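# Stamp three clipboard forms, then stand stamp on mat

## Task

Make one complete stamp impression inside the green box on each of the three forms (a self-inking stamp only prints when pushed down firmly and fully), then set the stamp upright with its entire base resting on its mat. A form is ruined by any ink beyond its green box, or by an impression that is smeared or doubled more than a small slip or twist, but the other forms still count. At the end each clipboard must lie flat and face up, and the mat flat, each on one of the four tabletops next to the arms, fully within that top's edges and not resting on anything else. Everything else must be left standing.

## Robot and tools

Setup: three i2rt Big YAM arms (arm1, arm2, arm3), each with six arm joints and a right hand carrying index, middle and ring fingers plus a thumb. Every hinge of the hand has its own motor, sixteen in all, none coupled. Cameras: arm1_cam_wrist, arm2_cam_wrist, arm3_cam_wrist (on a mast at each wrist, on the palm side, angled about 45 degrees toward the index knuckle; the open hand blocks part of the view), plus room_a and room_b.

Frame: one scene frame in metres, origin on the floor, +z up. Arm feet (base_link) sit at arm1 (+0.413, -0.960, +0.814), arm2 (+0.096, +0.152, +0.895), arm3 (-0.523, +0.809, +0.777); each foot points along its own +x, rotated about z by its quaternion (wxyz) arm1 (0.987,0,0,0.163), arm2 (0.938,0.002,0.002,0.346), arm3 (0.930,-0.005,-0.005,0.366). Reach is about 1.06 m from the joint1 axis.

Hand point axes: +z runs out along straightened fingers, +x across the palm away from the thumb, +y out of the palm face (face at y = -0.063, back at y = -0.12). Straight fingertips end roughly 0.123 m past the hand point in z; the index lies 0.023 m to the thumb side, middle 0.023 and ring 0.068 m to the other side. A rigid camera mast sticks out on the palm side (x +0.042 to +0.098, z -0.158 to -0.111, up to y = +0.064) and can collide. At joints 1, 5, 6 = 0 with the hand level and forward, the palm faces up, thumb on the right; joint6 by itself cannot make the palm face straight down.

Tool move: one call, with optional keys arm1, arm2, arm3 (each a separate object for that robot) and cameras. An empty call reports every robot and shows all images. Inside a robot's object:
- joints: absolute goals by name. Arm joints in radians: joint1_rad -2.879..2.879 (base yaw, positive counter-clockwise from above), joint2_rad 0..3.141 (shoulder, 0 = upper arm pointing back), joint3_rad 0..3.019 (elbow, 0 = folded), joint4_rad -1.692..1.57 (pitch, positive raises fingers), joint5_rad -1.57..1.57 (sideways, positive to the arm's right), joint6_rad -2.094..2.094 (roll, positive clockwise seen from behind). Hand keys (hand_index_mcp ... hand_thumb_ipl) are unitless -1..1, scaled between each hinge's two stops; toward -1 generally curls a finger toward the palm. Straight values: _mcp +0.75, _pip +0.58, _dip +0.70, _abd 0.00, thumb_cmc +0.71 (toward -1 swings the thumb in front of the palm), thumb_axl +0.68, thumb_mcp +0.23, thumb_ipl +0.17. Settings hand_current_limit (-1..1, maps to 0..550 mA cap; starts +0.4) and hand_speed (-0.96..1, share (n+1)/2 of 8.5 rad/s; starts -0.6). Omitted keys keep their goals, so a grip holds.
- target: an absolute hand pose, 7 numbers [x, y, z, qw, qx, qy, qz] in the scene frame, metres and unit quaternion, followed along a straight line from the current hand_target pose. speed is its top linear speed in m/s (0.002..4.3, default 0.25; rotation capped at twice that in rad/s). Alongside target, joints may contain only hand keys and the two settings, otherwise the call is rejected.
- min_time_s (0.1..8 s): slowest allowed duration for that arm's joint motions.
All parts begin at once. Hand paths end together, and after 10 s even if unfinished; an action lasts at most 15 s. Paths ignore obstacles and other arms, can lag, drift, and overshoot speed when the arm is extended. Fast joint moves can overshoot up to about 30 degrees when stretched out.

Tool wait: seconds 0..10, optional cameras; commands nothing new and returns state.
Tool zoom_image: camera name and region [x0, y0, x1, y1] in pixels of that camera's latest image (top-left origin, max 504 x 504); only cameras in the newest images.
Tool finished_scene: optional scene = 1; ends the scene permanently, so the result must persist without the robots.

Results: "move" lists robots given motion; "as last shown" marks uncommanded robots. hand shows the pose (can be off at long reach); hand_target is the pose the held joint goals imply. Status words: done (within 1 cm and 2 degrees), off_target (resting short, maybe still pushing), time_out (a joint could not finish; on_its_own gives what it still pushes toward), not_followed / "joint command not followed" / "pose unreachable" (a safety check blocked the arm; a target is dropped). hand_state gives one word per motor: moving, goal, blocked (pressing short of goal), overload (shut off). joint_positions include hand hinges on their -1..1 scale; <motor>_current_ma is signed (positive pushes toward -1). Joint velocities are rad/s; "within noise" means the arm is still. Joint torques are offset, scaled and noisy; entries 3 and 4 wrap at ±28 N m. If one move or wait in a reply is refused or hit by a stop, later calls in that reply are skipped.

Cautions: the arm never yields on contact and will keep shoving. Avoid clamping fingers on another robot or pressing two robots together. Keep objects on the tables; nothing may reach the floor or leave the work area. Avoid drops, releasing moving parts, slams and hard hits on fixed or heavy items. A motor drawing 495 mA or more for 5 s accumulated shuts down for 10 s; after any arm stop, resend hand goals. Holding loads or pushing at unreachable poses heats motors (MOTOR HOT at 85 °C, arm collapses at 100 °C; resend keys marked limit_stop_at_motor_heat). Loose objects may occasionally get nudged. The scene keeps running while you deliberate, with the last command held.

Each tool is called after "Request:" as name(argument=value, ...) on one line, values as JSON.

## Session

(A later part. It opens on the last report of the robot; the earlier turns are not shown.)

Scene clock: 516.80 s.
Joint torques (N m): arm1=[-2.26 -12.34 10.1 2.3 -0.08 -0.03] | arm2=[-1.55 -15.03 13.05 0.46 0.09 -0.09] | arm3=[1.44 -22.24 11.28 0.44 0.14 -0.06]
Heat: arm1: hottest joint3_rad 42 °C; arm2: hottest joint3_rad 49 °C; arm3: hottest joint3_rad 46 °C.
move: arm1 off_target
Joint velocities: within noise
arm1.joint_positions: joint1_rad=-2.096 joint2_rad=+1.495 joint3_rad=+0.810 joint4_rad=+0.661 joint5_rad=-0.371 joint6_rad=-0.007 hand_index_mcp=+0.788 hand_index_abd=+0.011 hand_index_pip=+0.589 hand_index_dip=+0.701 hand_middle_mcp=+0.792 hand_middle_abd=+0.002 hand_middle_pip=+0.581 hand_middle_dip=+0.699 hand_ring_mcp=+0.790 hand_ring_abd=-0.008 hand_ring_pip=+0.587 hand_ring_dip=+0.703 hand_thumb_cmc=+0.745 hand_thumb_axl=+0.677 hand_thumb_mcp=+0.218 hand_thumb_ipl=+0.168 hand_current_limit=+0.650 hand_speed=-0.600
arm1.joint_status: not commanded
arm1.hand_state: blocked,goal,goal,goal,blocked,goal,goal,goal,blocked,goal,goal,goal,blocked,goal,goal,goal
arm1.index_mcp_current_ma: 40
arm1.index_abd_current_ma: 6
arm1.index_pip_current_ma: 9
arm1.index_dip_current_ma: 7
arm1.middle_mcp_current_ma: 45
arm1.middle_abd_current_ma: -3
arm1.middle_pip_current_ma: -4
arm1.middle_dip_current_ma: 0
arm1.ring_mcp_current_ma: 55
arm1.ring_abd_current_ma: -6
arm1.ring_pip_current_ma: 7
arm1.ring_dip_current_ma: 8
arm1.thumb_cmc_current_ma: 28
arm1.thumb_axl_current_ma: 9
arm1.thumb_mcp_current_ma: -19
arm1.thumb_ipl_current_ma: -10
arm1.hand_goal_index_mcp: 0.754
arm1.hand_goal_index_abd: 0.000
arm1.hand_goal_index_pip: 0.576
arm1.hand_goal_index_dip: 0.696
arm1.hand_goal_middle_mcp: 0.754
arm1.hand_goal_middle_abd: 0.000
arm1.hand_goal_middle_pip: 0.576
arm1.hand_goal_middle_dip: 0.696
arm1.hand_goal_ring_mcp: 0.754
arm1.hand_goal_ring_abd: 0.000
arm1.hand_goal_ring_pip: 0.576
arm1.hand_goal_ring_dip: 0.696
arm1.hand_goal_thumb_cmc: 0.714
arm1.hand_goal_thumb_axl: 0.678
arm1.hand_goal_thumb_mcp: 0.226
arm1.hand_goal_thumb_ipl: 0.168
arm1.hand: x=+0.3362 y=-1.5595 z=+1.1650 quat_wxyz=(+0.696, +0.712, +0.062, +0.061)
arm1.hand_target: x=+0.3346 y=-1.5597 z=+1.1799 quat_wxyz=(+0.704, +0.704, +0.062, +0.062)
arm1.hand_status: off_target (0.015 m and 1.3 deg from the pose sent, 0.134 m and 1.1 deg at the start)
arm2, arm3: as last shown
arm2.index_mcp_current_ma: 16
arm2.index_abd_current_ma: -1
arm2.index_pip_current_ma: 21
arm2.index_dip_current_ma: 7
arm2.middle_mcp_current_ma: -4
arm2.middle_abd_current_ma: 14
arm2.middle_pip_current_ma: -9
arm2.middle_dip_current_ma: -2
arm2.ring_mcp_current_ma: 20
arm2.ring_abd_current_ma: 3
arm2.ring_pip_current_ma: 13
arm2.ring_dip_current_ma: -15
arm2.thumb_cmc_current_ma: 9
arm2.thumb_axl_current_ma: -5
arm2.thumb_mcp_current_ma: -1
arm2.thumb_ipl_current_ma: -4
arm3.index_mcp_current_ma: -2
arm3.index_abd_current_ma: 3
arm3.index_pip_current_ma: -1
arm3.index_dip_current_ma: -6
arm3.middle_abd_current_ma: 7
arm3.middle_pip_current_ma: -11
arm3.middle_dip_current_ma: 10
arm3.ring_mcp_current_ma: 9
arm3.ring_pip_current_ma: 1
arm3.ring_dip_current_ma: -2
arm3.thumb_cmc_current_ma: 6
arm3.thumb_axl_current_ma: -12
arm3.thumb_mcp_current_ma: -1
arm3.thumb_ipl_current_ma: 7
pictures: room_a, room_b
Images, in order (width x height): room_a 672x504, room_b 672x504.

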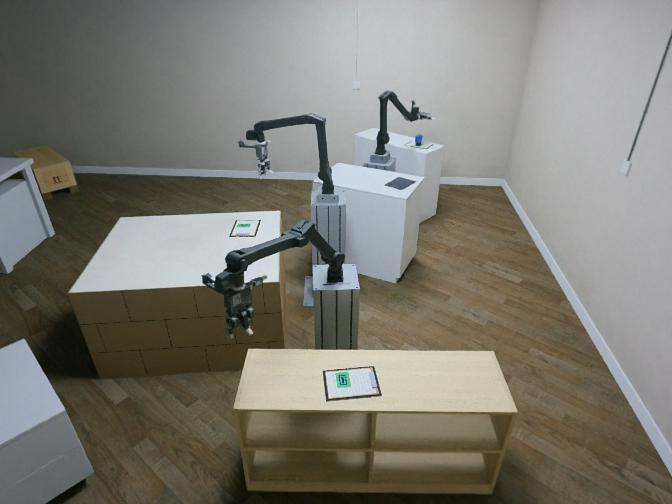

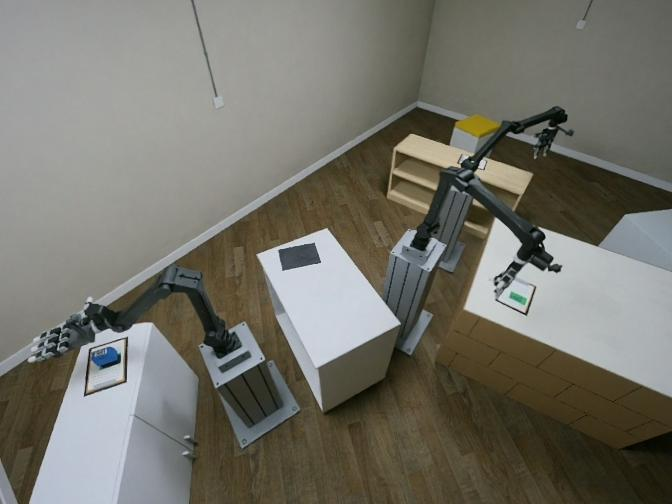

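Request:
move(arm1={"target":[0.3247,-1.560,1.20,0.3827,0.9204,0.0805,0.0334],"speed":0.4,"joints":{"hand_middle_mcp":0.97,"hand_middle_pip":0.97,"hand_middle_dip":0.97}})

Request:
move(arm1={"target":[0.3247,-1.590,1.15,0,0.9962,0.0872,0],"speed":0.3}, cameras=["arm2_cam_wrist","room_b"])

Scene clock: 519.43 s.
Joint torques (N m): arm1=[-3.14 -9.64 15.09 1.69 0 -0.15] | arm2=[-1.61 -14.97 13.05 0.46 0.09 -0.08] | arm3=[1.55 -22.18 11.26 0.47 0.15 -0.08]
Heat: arm1: hottest joint3_rad 42 °C; arm2: hottest joint3_rad 49 °C; arm3: hottest joint3_rad 46 °C.
move: arm1 off_target
Joint velocities: within noise
arm1.joint_positions: joint1_rad=-2.115 joint2_rad=+1.310 joint3_rad=+1.222 joint4_rad=-0.786 joint5_rad=-0.285 joint6_rad=-0.282 hand_index_mcp=+0.788 hand_index_abd=+0.011 hand_index_pip=+0.589 hand_index_dip=+0.701 hand_middle_mcp=+0.990 hand_middle_abd=+0.002 hand_middle_pip=+0.964 hand_middle_dip=+0.968 hand_ring_mcp=+0.790 hand_ring_abd=-0.008 hand_ring_pip=+0.587 hand_ring_dip=+0.703 hand_thumb_cmc=+0.745 hand_thumb_axl=+0.677 hand_thumb_mcp=+0.218 hand_thumb_ipl=+0.168 hand_current_limit=+0.650 hand_speed=-0.600
arm1.joint_status: all done
arm1.hand_state: blocked,goal,goal,goal,goal,goal,goal,goal,blocked,goal,goal,goal,blocked,goal,goal,goal
arm1.index_mcp_current_ma: 38
arm1.index_abd_current_ma: 4
arm1.index_pip_current_ma: 9
arm1.index_dip_current_ma: 10
arm1.middle_mcp_current_ma: 14
arm1.middle_abd_current_ma: -3
arm1.middle_pip_current_ma: -20
arm1.middle_dip_current_ma: -2
arm1.ring_mcp_current_ma: 50
arm1.ring_abd_current_ma: -6
arm1.ring_pip_current_ma: 13
arm1.ring_dip_current_ma: 10
arm1.thumb_cmc_current_ma: 27
arm1.thumb_axl_current_ma: 6
arm1.thumb_mcp_current_ma: -19
arm1.thumb_ipl_current_ma: -8
arm1.hand_goal_index_mcp: 0.754
arm1.hand_goal_index_abd: 0.000
arm1.hand_goal_index_pip: 0.576
arm1.hand_goal_index_dip: 0.696
arm1.hand_goal_middle_mcp: 0.970
arm1.hand_goal_middle_abd: 0.000
arm1.hand_goal_middle_pip: 0.970
arm1.hand_goal_middle_dip: 0.970
arm1.hand_goal_ring_mcp: 0.754
arm1.hand_goal_ring_abd: 0.000
arm1.hand_goal_ring_pip: 0.576
arm1.hand_goal_ring_dip: 0.696
arm1.hand_goal_thumb_cmc: 0.714
arm1.hand_goal_thumb_axl: 0.678
arm1.hand_goal_thumb_mcp: 0.226
arm1.hand_goal_thumb_ipl: 0.168
arm1.hand: x=+0.3355 y=-1.5492 z=+1.1671 quat_wxyz=(+0.360, +0.928, +0.079, +0.046)
arm1.hand_target: x=+0.3251 y=-1.5579 z=+1.1998 quat_wxyz=(+0.383, +0.920, +0.080, +0.033)
arm1.hand_status: off_target (0.036 m and 3.1 deg from the pose sent, 0.037 m and 43.6 deg at the start)
arm2, arm3: as last shown
arm2.index_mcp_current_ma: -13
arm2.index_abd_current_ma: -3
arm2.index_pip_current_ma: -6
arm2.index_dip_current_ma: 2
arm2.middle_mcp_current_ma: -21
arm2.middle_abd_current_ma: -2
arm2.middle_pip_current_ma: -18
arm2.middle_dip_current_ma: 7
arm2.ring_mcp_current_ma: 8
arm2.ring_abd_current_ma: -7
arm2.ring_pip_current_ma: -1
arm2.ring_dip_current_ma: 3
arm2.thumb_cmc_current_ma: 19
arm2.thumb_axl_current_ma: -17
arm2.thumb_mcp_current_ma: -15
arm2.thumb_ipl_current_ma: -12
arm3.index_abd_current_ma: 4
arm3.index_pip_current_ma: -4
arm3.index_dip_current_ma: -4
arm3.middle_mcp_current_ma: -11
arm3.middle_abd_current_ma: 8
arm3.middle_pip_current_ma: -5
arm3.middle_dip_current_ma: 12
arm3.ring_mcp_current_ma: 6
arm3.ring_abd_current_ma: -5
arm3.ring_pip_current_ma: 4
arm3.ring_dip_current_ma: -5
arm3.thumb_cmc_current_ma: 7
arm3.thumb_mcp_current_ma: -3
arm3.thumb_ipl_current_ma: 6
pictures: none

Scene clock: 521.63 s.
Joint torques (N m): arm1=[-0.91 -14.39 13.5 0.64 0.34 0.01] | arm2=[-1.61 -15.03 13.05 0.47 0.1 -0.09] | arm3=[1.55 -22.36 11.25 0.46 0.13 -0.07]
Heat: arm1: hottest joint3_rad 43 °C; arm2: hottest joint3_rad 49 °C; arm3: hottest joint3_rad 46 °C.
move: arm1 off_target
Joint velocities: within noise
arm1.joint_positions: joint1_rad=-2.060 joint2_rad=+1.720 joint3_rad=+1.880 joint4_rad=-1.672 joint5_rad=-0.004 joint6_rad=-0.326 hand_index_mcp=+0.758 hand_index_abd=+0.011 hand_index_pip=+0.586 hand_index_dip=+0.701 hand_middle_mcp=+0.960 hand_middle_abd=+0.002 hand_middle_pip=+0.964 hand_middle_dip=+0.968 hand_ring_mcp=+0.756 hand_ring_abd=-0.008 hand_ring_pip=+0.578 hand_ring_dip=+0.703 hand_thumb_cmc=+0.726 hand_thumb_axl=+0.677 hand_thumb_mcp=+0.218 hand_thumb_ipl=+0.168 hand_current_limit=+0.650 hand_speed=-0.600
arm1.joint_status: not commanded
arm1.hand_state: goal,goal,goal,goal,goal,goal,goal,goal,goal,goal,goal,goal,goal,goal,goal,goal
arm1.index_mcp_current_ma: 2
arm1.index_abd_current_ma: 7
arm1.index_pip_current_ma: 5
arm1.index_dip_current_ma: 7
arm1.middle_mcp_current_ma: -23
arm1.middle_abd_current_ma: 0
arm1.middle_pip_current_ma: -15
arm1.middle_dip_current_ma: -5
arm1.ring_mcp_current_ma: 12
arm1.ring_abd_current_ma: -6
arm1.ring_pip_current_ma: 1
arm1.ring_dip_current_ma: 9
arm1.thumb_cmc_current_ma: 6
arm1.thumb_axl_current_ma: 5
arm1.thumb_mcp_current_ma: -19
arm1.thumb_ipl_current_ma: -10
arm1.hand_goal_index_mcp: 0.754
arm1.hand_goal_index_abd: 0.000
arm1.hand_goal_index_pip: 0.576
arm1.hand_goal_index_dip: 0.696
arm1.hand_goal_middle_mcp: 0.970
arm1.hand_goal_middle_abd: 0.000
arm1.hand_goal_middle_pip: 0.970
arm1.hand_goal_middle_dip: 0.970
arm1.hand_goal_ring_mcp: 0.754
arm1.hand_goal_ring_abd: 0.000
arm1.hand_goal_ring_pip: 0.576
arm1.hand_goal_ring_dip: 0.696
arm1.hand_goal_thumb_cmc: 0.714
arm1.hand_goal_thumb_axl: 0.678
arm1.hand_goal_thumb_mcp: 0.226
arm1.hand_goal_thumb_ipl: 0.168
arm1.hand: x=+0.3191 y=-1.5776 z=+1.1277 quat_wxyz=(+0.029, +0.996, +0.083, -0.005)
arm1.hand_target: x=+0.3250 y=-1.5886 z=+1.1495 quat_wxyz=(+0.049, +0.995, +0.087, -0.011)
arm1.hand_status: off_target (0.026 m and 3.4 deg from the pose sent, 0.046 m and 42.6 deg at the start; a joint's target at an end of its range on 28 of 66 steps)
arm2, arm3: as last shown
arm2.index_mcp_current_ma: 12
arm2.index_abd_current_ma: -19
arm2.index_pip_current_ma: -5
arm2.index_dip_current_ma: -2
arm2.middle_mcp_current_ma: -12
arm2.middle_abd_current_ma: -6
arm2.middle_pip_current_ma: -8
arm2.middle_dip_current_ma: 4
arm2.ring_mcp_current_ma: 11
arm2.ring_abd_current_ma: 7
arm2.ring_pip_current_ma: -3
arm2.ring_dip_current_ma: 5
arm2.thumb_cmc_current_ma: 20
arm2.thumb_axl_current_ma: -13
arm2.thumb_mcp_current_ma: 20
arm2.thumb_ipl_current_ma: 10
arm3.index_mcp_current_ma: -3
arm3.index_pip_current_ma: 1
arm3.index_dip_current_ma: -3
arm3.middle_mcp_current_ma: -9
arm3.middle_abd_current_ma: 5
arm3.middle_pip_current_ma: -6
arm3.middle_dip_current_ma: 10
arm3.ring_mcp_current_ma: 5
arm3.ring_abd_current_ma: -8
arm3.ring_pip_current_ma: 0
arm3.ring_dip_current_ma: -4
arm3.thumb_cmc_current_ma: 11
arm3.thumb_axl_current_ma: -7
arm3.thumb_mcp_current_ma: -2
arm3.thumb_ipl_current_ma: 8
Images, in order (width x height): arm2_cam_wrist 672x504, room_b 672x504.

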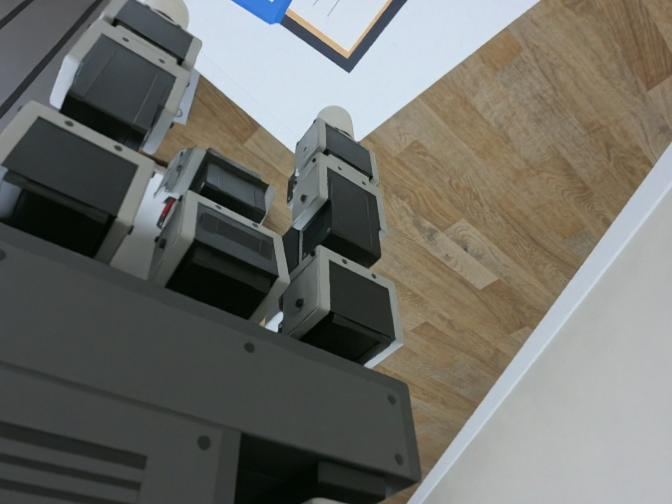

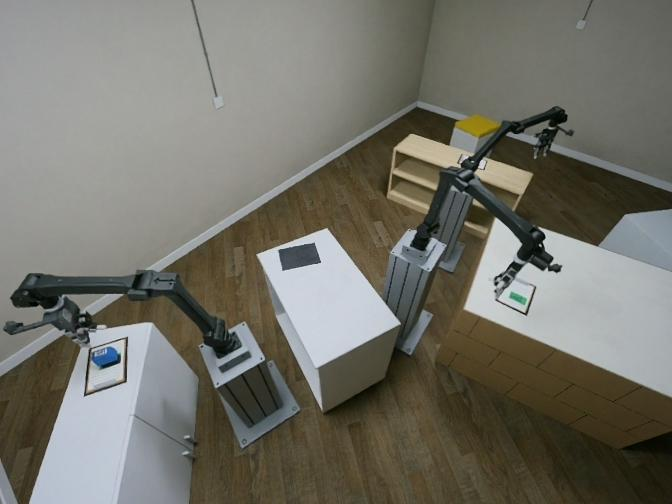

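Request:
move(arm1={"target":[0.3247,-1.590,1.045,0,0.9962,0.0872,0],"speed":0.15}, cameras=["arm2_cam_wrist","room_b"])

Request:
zoom_image(camera="arm2_cam_wrist", region=[150, 0, 450, 225])

Request:
zoom_image(camera="room_b", region=[72, 330, 132, 390])

Scene clock: 523.13 s.
Joint torques (N m): arm1=[-0.91 -15.21 9.03 0.96 0.33 0.01] | arm2=[-1.61 -15.03 13.04 0.46 0.1 -0.09] | arm3=[1.55 -22.18 11.25 0.43 0.15 -0.06]
Heat: arm1: hottest joint3_rad 43 °C; arm2: hottest joint3_rad 49 °C; arm3: hottest joint3_rad 46 °C.
move: arm1 done
Joint velocities: within noise
arm1.joint_positions: joint1_rad=-2.060 joint2_rad=+1.774 joint3_rad=+1.754 joint4_rad=-1.556 joint5_rad=-0.003 joint6_rad=-0.326 hand_index_mcp=+0.755 hand_index_abd=+0.011 hand_index_pip=+0.582 hand_index_dip=+0.701 hand_middle_mcp=+0.958 hand_middle_abd=+0.002 hand_middle_pip=+0.964 hand_middle_dip=+0.968 hand_ring_mcp=+0.756 hand_ring_abd=-0.008 hand_ring_pip=+0.578 hand_ring_dip=+0.703 hand_thumb_cmc=+0.716 hand_thumb_axl=+0.677 hand_thumb_mcp=+0.218 hand_thumb_ipl=+0.168 hand_current_limit=+0.650 hand_speed=-0.600
arm1.joint_status: not commanded
arm1.hand_state: goal,goal,goal,goal,goal,goal,goal,goal,goal,goal,goal,goal,goal,goal,goal,goal
arm1.index_mcp_current_ma: -1
arm1.index_abd_current_ma: 10
arm1.index_pip_current_ma: -2
arm1.index_dip_current_ma: 7
arm1.middle_mcp_current_ma: -24
arm1.middle_abd_current_ma: 1
arm1.middle_pip_current_ma: -11
arm1.middle_dip_current_ma: -3
arm1.ring_mcp_current_ma: 16
arm1.ring_abd_current_ma: -4
arm1.ring_pip_current_ma: 3
arm1.ring_dip_current_ma: 10
arm1.thumb_cmc_current_ma: -7
arm1.thumb_axl_current_ma: 8
arm1.thumb_mcp_current_ma: -15
arm1.thumb_ipl_current_ma: -6
arm1.hand_goal_index_mcp: 0.754
arm1.hand_goal_index_abd: 0.000
arm1.hand_goal_index_pip: 0.576
arm1.hand_goal_index_dip: 0.696
arm1.hand_goal_middle_mcp: 0.970
arm1.hand_goal_middle_abd: 0.000
arm1.hand_goal_middle_pip: 0.970
arm1.hand_goal_middle_dip: 0.970
arm1.hand_goal_ring_mcp: 0.754
arm1.hand_goal_ring_abd: 0.000
arm1.hand_goal_ring_pip: 0.576
arm1.hand_goal_ring_dip: 0.696
arm1.hand_goal_thumb_cmc: 0.714
arm1.hand_goal_thumb_axl: 0.678
arm1.hand_goal_thumb_mcp: 0.226
arm1.hand_goal_thumb_ipl: 0.168
arm1.hand: x=+0.3175 y=-1.5862 z=+1.0464 quat_wxyz=(-0.002, +0.997, +0.083, +0.002)
arm1.hand_target: x=+0.3248 y=-1.5899 z=+1.0450 quat_wxyz=(+0.000, +0.996, +0.087, +0.000)
arm1.hand_status: done (0.008 m and 0.6 deg from the pose sent, 0.084 m and 3.4 deg at the start)
arm2, arm3: as last shown
arm2.index_mcp_current_ma: 2
arm2.index_abd_current_ma: -16
arm2.index_pip_current_ma: -20
arm2.index_dip_current_ma: 8
arm2.middle_mcp_current_ma: -6
arm2.middle_abd_current_ma: 7
arm2.middle_pip_current_ma: -3
arm2.middle_dip_current_ma: 1
arm2.ring_mcp_current_ma: 12
arm2.ring_abd_current_ma: 17
arm2.ring_pip_current_ma: 2
arm2.ring_dip_current_ma: 0
arm2.thumb_cmc_current_ma: -3
arm2.thumb_axl_current_ma: -10
arm2.thumb_mcp_current_ma: 3
arm2.thumb_ipl_current_ma: -6
arm3.index_pip_current_ma: 2
arm3.index_dip_current_ma: -5
arm3.middle_abd_current_ma: 3
arm3.middle_dip_current_ma: 8
arm3.ring_mcp_current_ma: 7
arm3.ring_abd_current_ma: -9
arm3.ring_pip_current_ma: 4
arm3.ring_dip_current_ma: -5
arm3.thumb_cmc_current_ma: 8
arm3.thumb_axl_current_ma: -10
arm3.thumb_mcp_current_ma: -1
Images, in order (width x height): arm2_cam_wrist 672x504, room_b 672x504.

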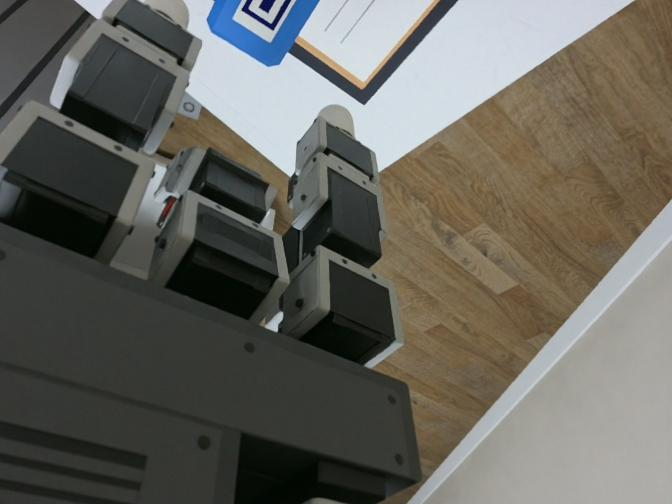

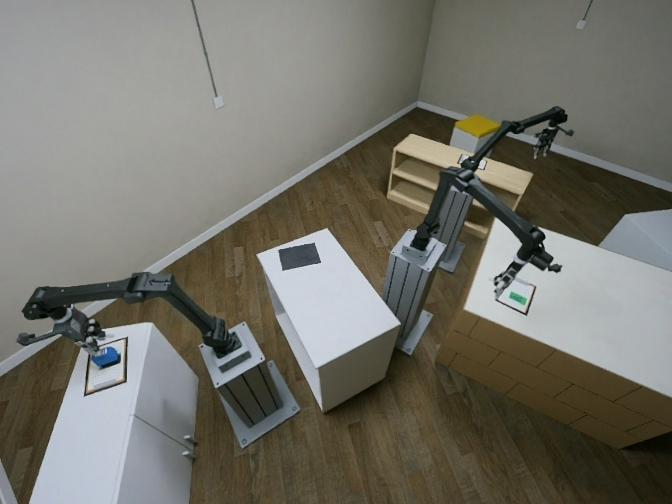

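Scaled by 1.680.

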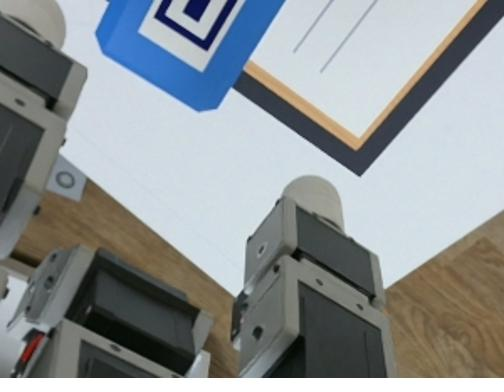

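Scaled by 8.400.

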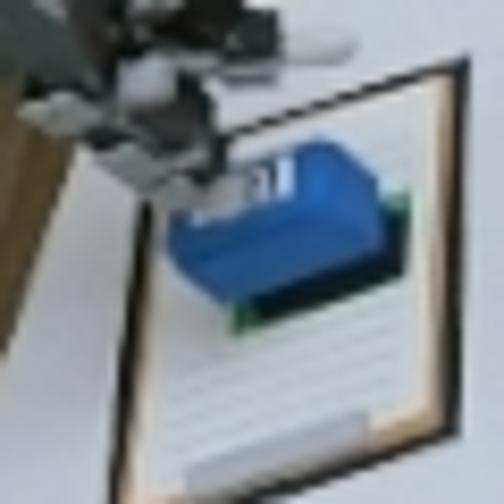

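Request:
move(arm1={"target":[0.3375,-1.588,1.040,0,0.9962,0.0872,0],"speed":0.1}, cameras=["arm2_cam_wrist"])

Request:
zoom_image(camera="arm2_cam_wrist", region=[150, 0, 450, 225])

Scene clock: 525.03 s.
Joint torques (N m): arm1=[-1.03 -16.38 8.62 0.99 0.32 0.04] | arm2=[-1.61 -15.03 13.04 0.46 0.1 -0.09] | arm3=[1.55 -22.12 11.23 0.4 0.15 -0.07]
Heat: arm1: hottest joint3_rad 43 °C; arm2: hottest joint3_rad 49 °C; arm3: hottest joint3_rad 46 °C.
move: arm1 done
Joint velocities: within noise
arm1.joint_positions: joint1_rad=-2.036 joint2_rad=+1.774 joint3_rad=+1.733 joint4_rad=-1.539 joint5_rad=-0.003 joint6_rad=-0.310 hand_index_mcp=+0.755 hand_index_abd=+0.011 hand_index_pip=+0.582 hand_index_dip=+0.701 hand_middle_mcp=+0.958 hand_middle_abd=+0.002 hand_middle_pip=+0.964 hand_middle_dip=+0.968 hand_ring_mcp=+0.756 hand_ring_abd=-0.008 hand_ring_pip=+0.578 hand_ring_dip=+0.703 hand_thumb_cmc=+0.716 hand_thumb_axl=+0.677 hand_thumb_mcp=+0.218 hand_thumb_ipl=+0.168 hand_current_limit=+0.650 hand_speed=-0.600
arm1.joint_status: not commanded
arm1.hand_state: goal,goal,goal,goal,goal,goal,goal,goal,goal,goal,goal,goal,goal,goal,goal,goal
arm1.index_mcp_current_ma: -1
arm1.index_abd_current_ma: 3
arm1.index_pip_current_ma: 2
arm1.index_dip_current_ma: 3
arm1.middle_mcp_current_ma: -22
arm1.middle_abd_current_ma: 1
arm1.middle_pip_current_ma: -13
arm1.middle_dip_current_ma: -4
arm1.ring_mcp_current_ma: 9
arm1.ring_abd_current_ma: -9
arm1.ring_pip_current_ma: 0
arm1.ring_dip_current_ma: 7
arm1.thumb_cmc_current_ma: -5
arm1.thumb_axl_current_ma: 4
arm1.thumb_mcp_current_ma: -18
arm1.thumb_ipl_current_ma: -6
arm1.hand_goal_index_mcp: 0.754
arm1.hand_goal_index_abd: 0.000
arm1.hand_goal_index_pip: 0.576
arm1.hand_goal_index_dip: 0.696
arm1.hand_goal_middle_mcp: 0.970
arm1.hand_goal_middle_abd: 0.000
arm1.hand_goal_middle_pip: 0.970
arm1.hand_goal_middle_dip: 0.970
arm1.hand_goal_ring_mcp: 0.754
arm1.hand_goal_ring_abd: 0.000
arm1.hand_goal_ring_pip: 0.576
arm1.hand_goal_ring_dip: 0.696
arm1.hand_goal_thumb_cmc: 0.714
arm1.hand_goal_thumb_axl: 0.678
arm1.hand_goal_thumb_mcp: 0.226
arm1.hand_goal_thumb_ipl: 0.168
arm1.hand: x=+0.3313 y=-1.5868 z=+1.0378 quat_wxyz=(-0.004, +0.996, +0.086, +0.003)
arm1.hand_target: x=+0.3374 y=-1.5880 z=+1.0400 quat_wxyz=(+0.000, +0.996, +0.087, +0.000)
arm1.hand_status: done (0.007 m and 0.6 deg from the pose sent, 0.021 m and 0.6 deg at the start)
arm2.joint_positions: joint1_rad=-0.297 joint2_rad=+1.646 joint3_rad=+1.447 joint4_rad=-1.379 joint5_rad=-0.004 joint6_rad=+0.010 hand_index_mcp=+0.758 hand_index_abd=-0.021 hand_index_pip=+0.579 hand_index_dip=+0.695 hand_middle_mcp=+0.956 hand_middle_abd=-0.004 hand_middle_pip=+0.961 hand_middle_dip=+0.965 hand_ring_mcp=+0.759 hand_ring_abd=+0.012 hand_ring_pip=+0.573 hand_ring_dip=+0.687 hand_thumb_cmc=+0.727 hand_thumb_axl=+0.677 hand_thumb_mcp=+0.214 hand_thumb_ipl=+0.168 hand_current_limit=+0.400 hand_speed=-0.600
arm2.joint_status: not commanded
arm2.hand_state: goal,blocked,goal,goal,goal,goal,goal,goal,goal,goal,goal,goal,goal,goal,goal,goal
arm2.index_mcp_current_ma: 2
arm2.index_abd_current_ma: -16
arm2.index_pip_current_ma: 2
arm2.index_dip_current_ma: 5
arm2.middle_mcp_current_ma: -25
arm2.middle_abd_current_ma: -6
arm2.middle_pip_current_ma: 1
arm2.middle_dip_current_ma: 2
arm2.ring_mcp_current_ma: -1
arm2.ring_abd_current_ma: -15
arm2.ring_pip_current_ma: -3
arm2.ring_dip_current_ma: 10
arm2.thumb_cmc_current_ma: 0
arm2.thumb_axl_current_ma: -20
arm2.thumb_mcp_current_ma: 4
arm2.thumb_ipl_current_ma: -7
arm2.hand_goal_index_mcp: 0.754
arm2.hand_goal_index_abd: 0.000
arm2.hand_goal_index_pip: 0.576
arm2.hand_goal_index_dip: 0.696
arm2.hand_goal_middle_mcp: 0.970
arm2.hand_goal_middle_abd: 0.000
arm2.hand_goal_middle_pip: 0.970
arm2.hand_goal_middle_dip: 0.970
arm2.hand_goal_ring_mcp: 0.754
arm2.hand_goal_ring_abd: 0.000
arm2.hand_goal_ring_pip: 0.576
arm2.hand_goal_ring_dip: 0.696
arm2.hand_goal_thumb_cmc: 0.714
arm2.hand_goal_thumb_axl: 0.678
arm2.hand_goal_thumb_mcp: 0.226
arm2.hand_goal_thumb_ipl: 0.168
arm2.hand: x=+0.6339 y=+0.3596 z=+1.0719 quat_wxyz=(-0.007, +0.553, +0.833, -0.002)
arm2.hand_target: x=+0.6459 y=+0.3624 z=+1.0996 quat_wxyz=(+0.008, +0.553, +0.833, +0.019)
arm2.hand_status: not commanded
arm3.joint_positions: joint1_rad=+0.904 joint2_rad=+2.229 joint3_rad=+2.433 joint4_rad=-1.685 joint5_rad=+0.008 joint6_rad=+1.581 hand_index_mcp=+0.748 hand_index_abd=+0.003 hand_index_pip=+0.571 hand_index_dip=+0.701 hand_middle_mcp=+0.960 hand_middle_abd=+0.000 hand_middle_pip=+0.966 hand_middle_dip=+0.968 hand_ring_mcp=+0.748 hand_ring_abd=+0.007 hand_ring_pip=+0.570 hand_ring_dip=+0.698 hand_thumb_cmc=+0.719 hand_thumb_axl=+0.677 hand_thumb_mcp=+0.221 hand_thumb_ipl=+0.168 hand_current_limit=+0.400 hand_speed=-0.600
arm3.joint_status: not commanded
arm3.hand_state: goal,goal,goal,goal,goal,goal,goal,goal,goal,goal,goal,goal,goal,goal,goal,goal
arm3.index_mcp_current_ma: -3
arm3.index_abd_current_ma: 5
arm3.index_pip_current_ma: 3
arm3.index_dip_current_ma: -4
arm3.middle_mcp_current_ma: -13
arm3.middle_abd_current_ma: 9
arm3.middle_pip_current_ma: -1
arm3.middle_dip_current_ma: 15
arm3.ring_mcp_current_ma: 5
arm3.ring_abd_current_ma: -6
arm3.ring_pip_current_ma: -3
arm3.ring_dip_current_ma: -5
arm3.thumb_cmc_current_ma: 9
arm3.thumb_axl_current_ma: -10
arm3.thumb_mcp_current_ma: -1
arm3.thumb_ipl_current_ma: 7
arm3.hand_goal_index_mcp: 0.754
arm3.hand_goal_index_abd: 0.000
arm3.hand_goal_index_pip: 0.576
arm3.hand_goal_index_dip: 0.696
arm3.hand_goal_middle_mcp: 0.970
arm3.hand_goal_middle_abd: 0.000
arm3.hand_goal_middle_pip: 0.970
arm3.hand_goal_middle_dip: 0.970
arm3.hand_goal_ring_mcp: 0.754
arm3.hand_goal_ring_abd: 0.000
arm3.hand_goal_ring_pip: 0.576
arm3.hand_goal_ring_dip: 0.696
arm3.hand_goal_thumb_cmc: 0.714
arm3.hand_goal_thumb_axl: 0.678
arm3.hand_goal_thumb_mcp: 0.226
arm3.hand_goal_thumb_ipl: 0.168
arm3.hand: x=-0.4964 y=+1.4951 z=+0.9914 quat_wxyz=(-0.024, +0.680, +0.732, +0.036)
arm3.hand_target: x=-0.4940 y=+1.4990 z=+1.0070 quat_wxyz=(-0.033, +0.679, +0.732, +0.046)
arm3.hand_status: not commanded
Images, in order (width x height): arm2_cam_wrist 672x504.

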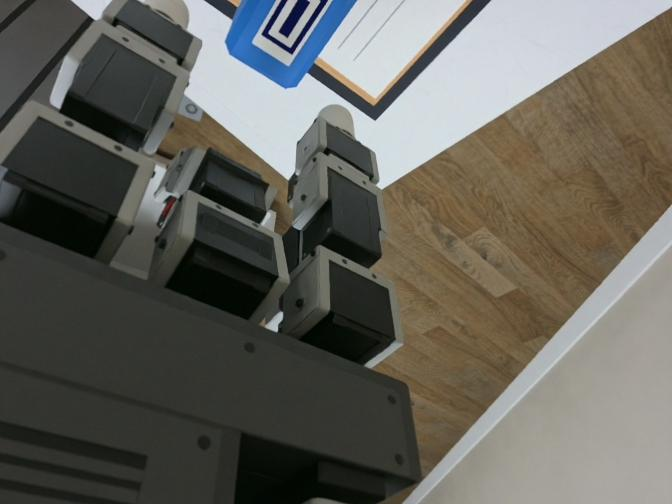

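Scaled by 1.680.

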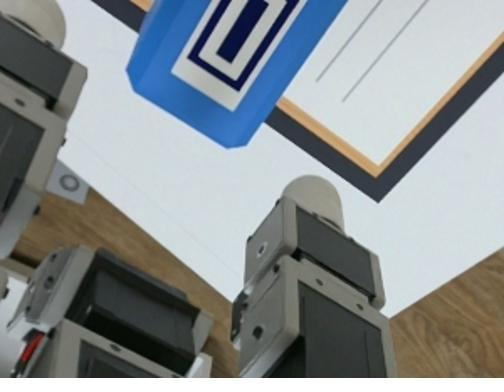

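Request:
move(arm1={"target":[0.3198,-1.588,1.005,0,0.9962,0.0872,0],"speed":0.1}, cameras=["arm2_cam_wrist"])

Request:
zoom_image(camera="arm2_cam_wrist", region=[150, 0, 450, 225])

Scene clock: 527.77 s.
Joint torques (N m): arm1=[-3.14 -15.03 8.55 1.07 0.32 -0.11] | arm2=[-1.61 -15.03 13.05 0.47 0.1 -0.09] | arm3=[1.44 -22.18 11.25 0.43 0.14 -0.07]
Heat: arm1: hottest joint3_rad 42 °C; arm2: hottest joint3_rad 49 °C; arm3: hottest joint3_rad 46 °C.
move: arm1 off_target
Joint velocities: within noise
arm1.joint_positions: joint1_rad=-2.041 joint2_rad=+1.774 joint3_rad=+1.660 joint4_rad=-1.453 joint5_rad=-0.003 joint6_rad=-0.321 hand_index_mcp=+0.755 hand_index_abd=+0.011 hand_index_pip=+0.582 hand_index_dip=+0.701 hand_middle_mcp=+0.958 hand_middle_abd=+0.002 hand_middle_pip=+0.964 hand_middle_dip=+0.968 hand_ring_mcp=+0.756 hand_ring_abd=-0.008 hand_ring_pip=+0.578 hand_ring_dip=+0.703 hand_thumb_cmc=+0.716 hand_thumb_axl=+0.677 hand_thumb_mcp=+0.218 hand_thumb_ipl=+0.168 hand_current_limit=+0.650 hand_speed=-0.600
arm1.joint_status: not commanded
arm1.hand_state: goal,goal,goal,goal,goal,goal,goal,goal,goal,goal,goal,goal,goal,goal,goal,goal
arm1.index_mcp_current_ma: 3
arm1.index_abd_current_ma: 7
arm1.index_pip_current_ma: 3
arm1.index_dip_current_ma: 5
arm1.middle_mcp_current_ma: -22
arm1.middle_abd_current_ma: 6
arm1.middle_pip_current_ma: -15
arm1.middle_dip_current_ma: 1
arm1.ring_mcp_current_ma: 8
arm1.ring_abd_current_ma: -2
arm1.ring_pip_current_ma: -1
arm1.ring_dip_current_ma: 10
arm1.thumb_cmc_current_ma: -6
arm1.thumb_axl_current_ma: 7
arm1.thumb_mcp_current_ma: -20
arm1.thumb_ipl_current_ma: -7
arm1.hand_goal_index_mcp: 0.754
arm1.hand_goal_index_abd: 0.000
arm1.hand_goal_index_pip: 0.576
arm1.hand_goal_index_dip: 0.696
arm1.hand_goal_middle_mcp: 0.970
arm1.hand_goal_middle_abd: 0.000
arm1.hand_goal_middle_pip: 0.970
arm1.hand_goal_middle_dip: 0.970
arm1.hand_goal_ring_mcp: 0.754
arm1.hand_goal_ring_abd: 0.000
arm1.hand_goal_ring_pip: 0.576
arm1.hand_goal_ring_dip: 0.696
arm1.hand_goal_thumb_cmc: 0.714
arm1.hand_goal_thumb_axl: 0.678
arm1.hand_goal_thumb_mcp: 0.226
arm1.hand_goal_thumb_ipl: 0.168
arm1.hand: x=+0.3288 y=-1.5877 z=+1.0114 quat_wxyz=(+0.002, +0.996, +0.089, +0.001)
arm1.hand_target: x=+0.3200 y=-1.5878 z=+1.0049 quat_wxyz=(+0.000, +0.996, +0.087, +0.000)
arm1.hand_status: off_target (0.011 m and 0.4 deg from the pose sent, 0.035 m and 0.6 deg at the start)
arm2, arm3: as last shown
arm2.index_mcp_current_ma: -3
arm2.index_abd_current_ma: 9
arm2.index_pip_current_ma: 0
arm2.index_dip_current_ma: -3
arm2.middle_mcp_current_ma: -1
arm2.middle_abd_current_ma: 8
arm2.middle_pip_current_ma: -15
arm2.middle_dip_current_ma: -16
arm2.ring_mcp_current_ma: 7
arm2.ring_abd_current_ma: -1
arm2.ring_pip_current_ma: -4
arm2.ring_dip_current_ma: 8
arm2.thumb_cmc_current_ma: 22
arm2.thumb_axl_current_ma: 1
arm2.thumb_mcp_current_ma: -6
arm2.thumb_ipl_current_ma: -15
arm3.index_mcp_current_ma: -2
arm3.index_abd_current_ma: 4
arm3.index_pip_current_ma: 0
arm3.index_dip_current_ma: -2
arm3.middle_mcp_current_ma: -12
arm3.middle_abd_current_ma: 6
arm3.middle_pip_current_ma: -6
arm3.middle_dip_current_ma: 9
arm3.ring_abd_current_ma: -7
arm3.ring_pip_current_ma: 3
arm3.ring_dip_current_ma: -7
arm3.thumb_cmc_current_ma: 16
arm3.thumb_mcp_current_ma: -7
arm3.thumb_ipl_current_ma: 9
Images, in order (width x height): arm2_cam_wrist 672x504.

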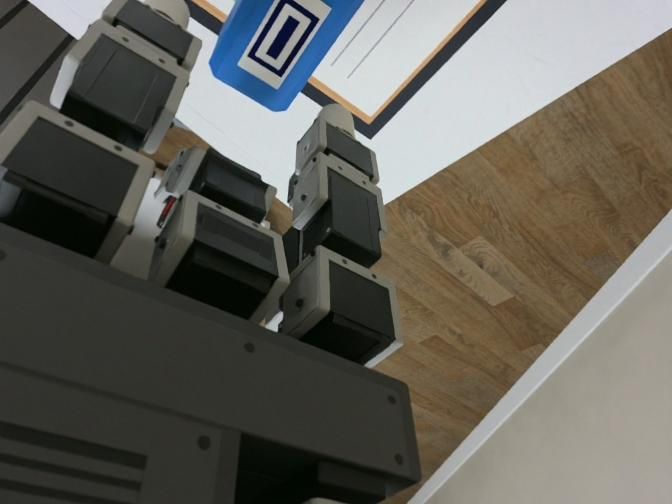

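Scaled by 1.680.

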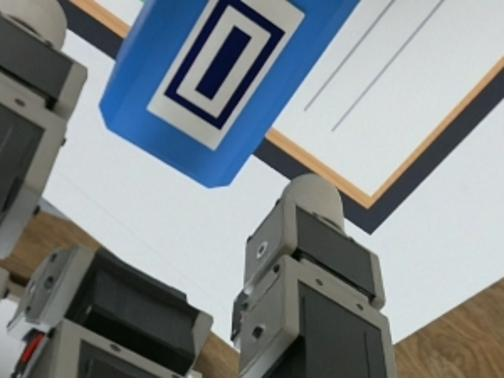

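Request:
move(arm1={"target":[0.3205,-1.583,0.9705,0,0.9962,0.0872,0],"speed":0.08}, cameras=["arm2_cam_wrist"])

Request:
zoom_image(camera="arm2_cam_wrist", region=[150, 0, 450, 225])

Scene clock: 529.23 s.
Joint torques (N m): arm1=[-3.19 -14.62 8.43 1.07 0.32 -0.11] | arm2=[-1.61 -15.03 13.05 0.46 0.09 -0.09] | arm3=[1.61 -22.36 11.26 0.49 0.14 -0.08]
Heat: arm1: hottest joint3_rad 42 °C; arm2: hottest joint3_rad 49 °C; arm3: hottest joint3_rad 46 °C.
move: arm1 off_target
Joint velocities: within noise
arm1.joint_positions: joint1_rad=-2.041 joint2_rad=+1.774 joint3_rad=+1.572 joint4_rad=-1.362 joint5_rad=-0.003 joint6_rad=-0.321 hand_index_mcp=+0.755 hand_index_abd=+0.011 hand_index_pip=+0.582 hand_index_dip=+0.701 hand_middle_mcp=+0.958 hand_middle_abd=+0.002 hand_middle_pip=+0.964 hand_middle_dip=+0.968 hand_ring_mcp=+0.756 hand_ring_abd=-0.008 hand_ring_pip=+0.578 hand_ring_dip=+0.703 hand_thumb_cmc=+0.716 hand_thumb_axl=+0.677 hand_thumb_mcp=+0.218 hand_thumb_ipl=+0.168 hand_current_limit=+0.650 hand_speed=-0.600
arm1.joint_status: not commanded
arm1.hand_state: goal,goal,goal,goal,goal,goal,goal,goal,goal,goal,goal,goal,goal,goal,goal,goal
arm1.index_mcp_current_ma: 0
arm1.index_abd_current_ma: 8
arm1.index_pip_current_ma: 3
arm1.index_dip_current_ma: 9
arm1.middle_mcp_current_ma: -20
arm1.middle_abd_current_ma: 5
arm1.middle_pip_current_ma: -16
arm1.middle_dip_current_ma: 4
arm1.ring_mcp_current_ma: 10
arm1.ring_abd_current_ma: -6
arm1.ring_pip_current_ma: 0
arm1.ring_dip_current_ma: 6
arm1.thumb_cmc_current_ma: -3
arm1.thumb_axl_current_ma: 5
arm1.thumb_mcp_current_ma: -19
arm1.thumb_ipl_current_ma: -7
arm1.hand_goal_index_mcp: 0.754
arm1.hand_goal_index_abd: 0.000
arm1.hand_goal_index_pip: 0.576
arm1.hand_goal_index_dip: 0.696
arm1.hand_goal_middle_mcp: 0.970
arm1.hand_goal_middle_abd: 0.000
arm1.hand_goal_middle_pip: 0.970
arm1.hand_goal_middle_dip: 0.970
arm1.hand_goal_ring_mcp: 0.754
arm1.hand_goal_ring_abd: 0.000
arm1.hand_goal_ring_pip: 0.576
arm1.hand_goal_ring_dip: 0.696
arm1.hand_goal_thumb_cmc: 0.714
arm1.hand_goal_thumb_axl: 0.678
arm1.hand_goal_thumb_mcp: 0.226
arm1.hand_goal_thumb_ipl: 0.168
arm1.hand: x=+0.3292 y=-1.5830 z=+0.9783 quat_wxyz=(+0.004, +0.996, +0.089, +0.001)
arm1.hand_target: x=+0.3205 y=-1.5828 z=+0.9706 quat_wxyz=(+0.000, +0.996, +0.087, +0.000)
arm1.hand_status: off_target (0.012 m and 0.5 deg from the pose sent, 0.042 m and 0.4 deg at the start)
arm2, arm3: as last shown
arm2.index_mcp_current_ma: 8
arm2.index_abd_current_ma: -20
arm2.index_pip_current_ma: -7
arm2.index_dip_current_ma: 9
arm2.middle_mcp_current_ma: -24
arm2.middle_abd_current_ma: 12
arm2.middle_pip_current_ma: -17
arm2.middle_dip_current_ma: 11
arm2.ring_mcp_current_ma: 18
arm2.ring_abd_current_ma: 4
arm2.ring_pip_current_ma: 2
arm2.ring_dip_current_ma: -4
arm2.thumb_cmc_current_ma: 10
arm2.thumb_axl_current_ma: 5
arm2.thumb_mcp_current_ma: 24
arm2.thumb_ipl_current_ma: -8
arm3.index_mcp_current_ma: -3
arm3.index_abd_current_ma: 6
arm3.index_pip_current_ma: -3
arm3.index_dip_current_ma: 0
arm3.middle_mcp_current_ma: -11
arm3.middle_abd_current_ma: 3
arm3.ring_mcp_current_ma: 7
arm3.ring_abd_current_ma: -6
arm3.ring_pip_current_ma: 2
arm3.ring_dip_current_ma: -6
arm3.thumb_cmc_current_ma: 7
arm3.thumb_axl_current_ma: -12
arm3.thumb_mcp_current_ma: -1
arm3.thumb_ipl_current_ma: 7
Images, in order (width x height): arm2_cam_wrist 672x504.

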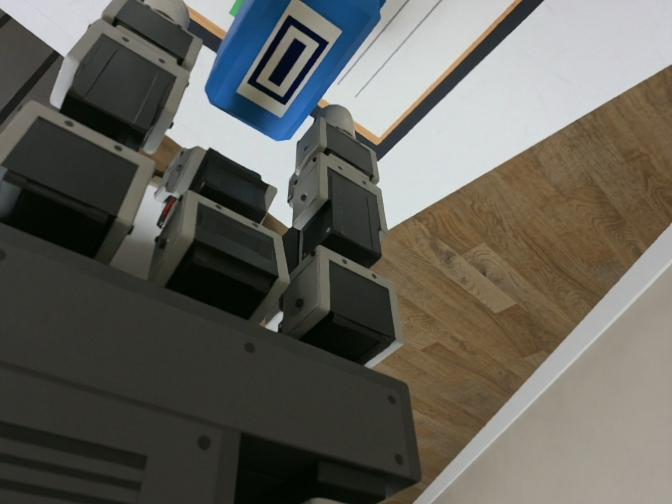

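Scaled by 1.680.

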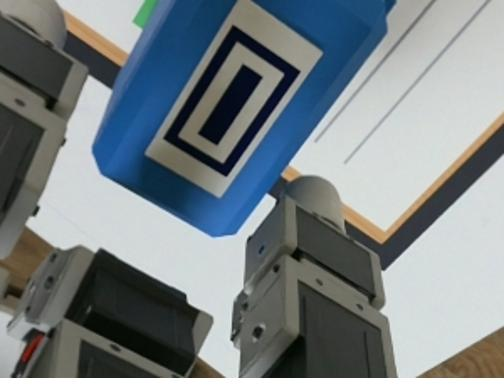

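Request:
move(arm1={"target":[0.3145,-1.583,0.9645,0,0.9962,0.0872,0],"speed":0.08}, cameras=["arm2_cam_wrist"])

Request:
zoom_image(camera="arm2_cam_wrist", region=[150, 0, 450, 225])

Scene clock: 530.43 s.
Joint torques (N m): arm1=[-3.08 -14.86 8.38 1.01 0.32 -0.08] | arm2=[-1.61 -15.03 13.05 0.46 0.1 -0.09] | arm3=[1.55 -22.18 11.23 0.43 0.15 -0.08]
Heat: arm1: hottest joint3_rad 42 °C; arm2: hottest joint3_rad 49 °C; arm3: hottest joint3_rad 46 °C.
move: arm1 off_target
Joint velocities: within noise
arm1.joint_positions: joint1_rad=-2.053 joint2_rad=+1.777 joint3_rad=+1.565 joint4_rad=-1.348 joint5_rad=-0.003 joint6_rad=-0.332 hand_index_mcp=+0.755 hand_index_abd=+0.011 hand_index_pip=+0.582 hand_index_dip=+0.701 hand_middle_mcp=+0.958 hand_middle_abd=+0.002 hand_middle_pip=+0.964 hand_middle_dip=+0.968 hand_ring_mcp=+0.756 hand_ring_abd=-0.008 hand_ring_pip=+0.578 hand_ring_dip=+0.703 hand_thumb_cmc=+0.716 hand_thumb_axl=+0.677 hand_thumb_mcp=+0.218 hand_thumb_ipl=+0.168 hand_current_limit=+0.650 hand_speed=-0.600
arm1.joint_status: not commanded
arm1.hand_state: goal,goal,goal,goal,goal,goal,goal,goal,goal,goal,goal,goal,goal,goal,goal,goal
arm1.index_mcp_current_ma: -6
arm1.index_abd_current_ma: 8
arm1.index_pip_current_ma: 0
arm1.index_dip_current_ma: 10
arm1.middle_mcp_current_ma: -20
arm1.middle_abd_current_ma: 6
arm1.middle_pip_current_ma: -18
arm1.middle_dip_current_ma: 1
arm1.ring_mcp_current_ma: 10
arm1.ring_abd_current_ma: -8
arm1.ring_pip_current_ma: 0
arm1.ring_dip_current_ma: 5
arm1.thumb_cmc_current_ma: -8
arm1.thumb_axl_current_ma: 5
arm1.thumb_mcp_current_ma: -21
arm1.thumb_ipl_current_ma: -5
arm1.hand_goal_index_mcp: 0.754
arm1.hand_goal_index_abd: 0.000
arm1.hand_goal_index_pip: 0.576
arm1.hand_goal_index_dip: 0.696
arm1.hand_goal_middle_mcp: 0.970
arm1.hand_goal_middle_abd: 0.000
arm1.hand_goal_middle_pip: 0.970
arm1.hand_goal_middle_dip: 0.970
arm1.hand_goal_ring_mcp: 0.754
arm1.hand_goal_ring_abd: 0.000
arm1.hand_goal_ring_pip: 0.576
arm1.hand_goal_ring_dip: 0.696
arm1.hand_goal_thumb_cmc: 0.714
arm1.hand_goal_thumb_axl: 0.678
arm1.hand_goal_thumb_mcp: 0.226
arm1.hand_goal_thumb_ipl: 0.168
arm1.hand: x=+0.3231 y=-1.5832 z=+0.9738 quat_wxyz=(+0.005, +0.996, +0.089, +0.000)
arm1.hand_target: x=+0.3146 y=-1.5829 z=+0.9646 quat_wxyz=(+0.000, +0.996, +0.087, +0.000)
arm1.hand_status: off_target (0.013 m and 0.6 deg from the pose sent, 0.020 m and 0.5 deg at the start)
arm2, arm3: as last shown
arm2.index_pip_current_ma: -14
arm2.index_dip_current_ma: -3
arm2.middle_mcp_current_ma: -12
arm2.middle_abd_current_ma: 13
arm2.middle_pip_current_ma: -16
arm2.middle_dip_current_ma: -4
arm2.ring_mcp_current_ma: 11
arm2.ring_abd_current_ma: 9
arm2.ring_pip_current_ma: 9
arm2.ring_dip_current_ma: 4
arm2.thumb_cmc_current_ma: 6
arm2.thumb_axl_current_ma: -21
arm2.thumb_mcp_current_ma: -8
arm2.thumb_ipl_current_ma: -13
arm3.index_mcp_current_ma: -2
arm3.index_pip_current_ma: 1
arm3.index_dip_current_ma: -4
arm3.middle_abd_current_ma: 8
arm3.middle_pip_current_ma: -3
arm3.middle_dip_current_ma: 12
arm3.ring_mcp_current_ma: 8
arm3.ring_abd_current_ma: -7
arm3.ring_pip_current_ma: 3
arm3.ring_dip_current_ma: -8
arm3.thumb_cmc_current_ma: 11
arm3.thumb_axl_current_ma: -5
arm3.thumb_mcp_current_ma: -2
arm3.thumb_ipl_current_ma: 11
Images, in order (width x height): arm2_cam_wrist 672x504.

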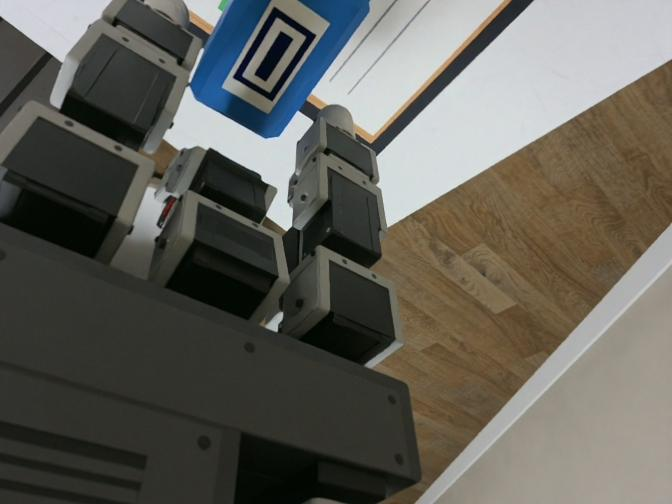

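Scaled by 1.680.

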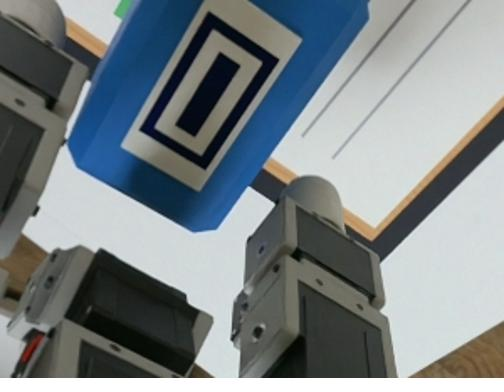

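Request:
move(arm1={"target":[0.3338,-1.583,0.9625,0,0.9962,0.0872,0],"speed":0.08}, cameras=["arm2_cam_wrist"])

Request:
zoom_image(camera="arm2_cam_wrist", region=[150, 0, 450, 225])

Scene clock: 531.70 s.
Joint torques (N m): arm1=[-0.85 -14.92 8.31 1.02 0.32 0.05] | arm2=[-1.55 -15.03 13.04 0.46 0.09 -0.09] | arm3=[1.55 -22.3 11.25 0.44 0.15 -0.07]
Heat: arm1: hottest joint3_rad 42 °C; arm2: hottest joint3_rad 49 °C; arm3: hottest joint3_rad 46 °C.
move: arm1 done
Joint velocities: within noise
arm1.joint_positions: joint1_rad=-2.046 joint2_rad=+1.777 joint3_rad=+1.551 joint4_rad=-1.340 joint5_rad=-0.003 joint6_rad=-0.318 hand_index_mcp=+0.755 hand_index_abd=+0.011 hand_index_pip=+0.582 hand_index_dip=+0.701 hand_middle_mcp=+0.958 hand_middle_abd=+0.002 hand_middle_pip=+0.964 hand_middle_dip=+0.968 hand_ring_mcp=+0.756 hand_ring_abd=-0.008 hand_ring_pip=+0.578 hand_ring_dip=+0.703 hand_thumb_cmc=+0.716 hand_thumb_axl=+0.677 hand_thumb_mcp=+0.218 hand_thumb_ipl=+0.168 hand_current_limit=+0.650 hand_speed=-0.600
arm1.joint_status: not commanded
arm1.hand_state: goal,goal,goal,goal,goal,goal,goal,goal,goal,goal,goal,goal,goal,goal,goal,goal
arm1.index_mcp_current_ma: 0
arm1.index_abd_current_ma: 11
arm1.index_pip_current_ma: 4
arm1.index_dip_current_ma: 10
arm1.middle_mcp_current_ma: -20
arm1.middle_abd_current_ma: 4
arm1.middle_pip_current_ma: -12
arm1.middle_dip_current_ma: -2
arm1.ring_mcp_current_ma: 7
arm1.ring_abd_current_ma: -7
arm1.ring_pip_current_ma: -3
arm1.ring_dip_current_ma: 9
arm1.thumb_cmc_current_ma: -7
arm1.thumb_axl_current_ma: 12
arm1.thumb_mcp_current_ma: -19
arm1.thumb_ipl_current_ma: -10
arm1.hand_goal_index_mcp: 0.754
arm1.hand_goal_index_abd: 0.000
arm1.hand_goal_index_pip: 0.576
arm1.hand_goal_index_dip: 0.696
arm1.hand_goal_middle_mcp: 0.970
arm1.hand_goal_middle_abd: 0.000
arm1.hand_goal_middle_pip: 0.970
arm1.hand_goal_middle_dip: 0.970
arm1.hand_goal_ring_mcp: 0.754
arm1.hand_goal_ring_abd: 0.000
arm1.hand_goal_ring_pip: 0.576
arm1.hand_goal_ring_dip: 0.696
arm1.hand_goal_thumb_cmc: 0.714
arm1.hand_goal_thumb_axl: 0.678
arm1.hand_goal_thumb_mcp: 0.226
arm1.hand_goal_thumb_ipl: 0.168
arm1.hand: x=+0.3265 y=-1.5813 z=+0.9684 quat_wxyz=(+0.002, +0.996, +0.085, +0.001)
arm1.hand_target: x=+0.3337 y=-1.5830 z=+0.9626 quat_wxyz=(+0.000, +0.996, +0.087, +0.000)
arm1.hand_status: done (0.010 m and 0.4 deg from the pose sent, 0.016 m and 0.6 deg at the start)
arm2, arm3: as last shown
arm2.index_mcp_current_ma: 4
arm2.index_abd_current_ma: -15
arm2.index_pip_current_ma: -13
arm2.index_dip_current_ma: 10
arm2.middle_mcp_current_ma: -4
arm2.middle_abd_current_ma: 15
arm2.middle_pip_current_ma: -21
arm2.middle_dip_current_ma: 2
arm2.ring_mcp_current_ma: 21
arm2.ring_abd_current_ma: -8
arm2.ring_pip_current_ma: 24
arm2.ring_dip_current_ma: -5
arm2.thumb_cmc_current_ma: -4
arm2.thumb_axl_current_ma: 3
arm2.thumb_mcp_current_ma: -1
arm2.thumb_ipl_current_ma: -19
arm3.index_mcp_current_ma: -4
arm3.index_abd_current_ma: 4
arm3.index_pip_current_ma: 2
arm3.index_dip_current_ma: -5
arm3.middle_mcp_current_ma: -14
arm3.middle_pip_current_ma: -6
arm3.middle_dip_current_ma: 9
arm3.ring_mcp_current_ma: 4
arm3.ring_abd_current_ma: -5
arm3.ring_dip_current_ma: -6
arm3.thumb_axl_current_ma: -11
arm3.thumb_mcp_current_ma: -1
arm3.thumb_ipl_current_ma: 7
Images, in order (width x height): arm2_cam_wrist 672x504.

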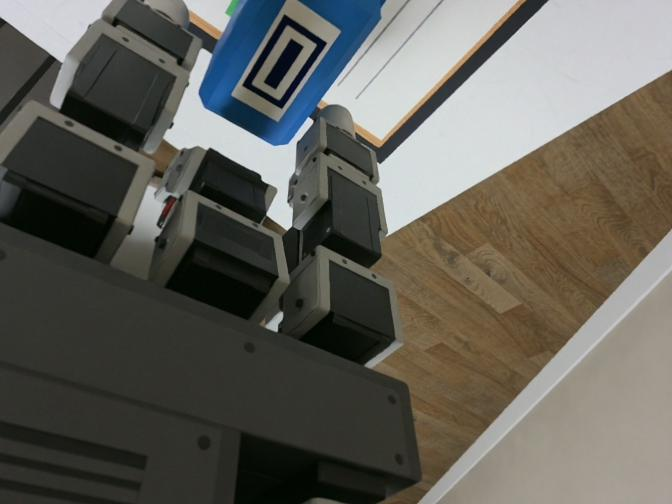

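Scaled by 1.680.

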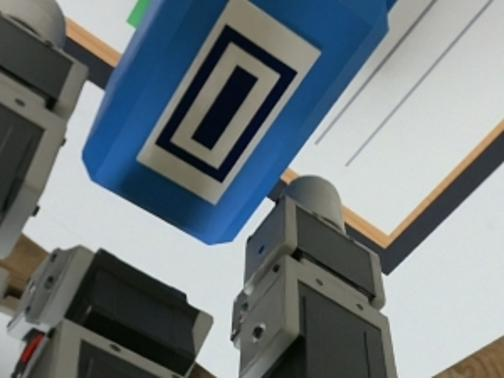

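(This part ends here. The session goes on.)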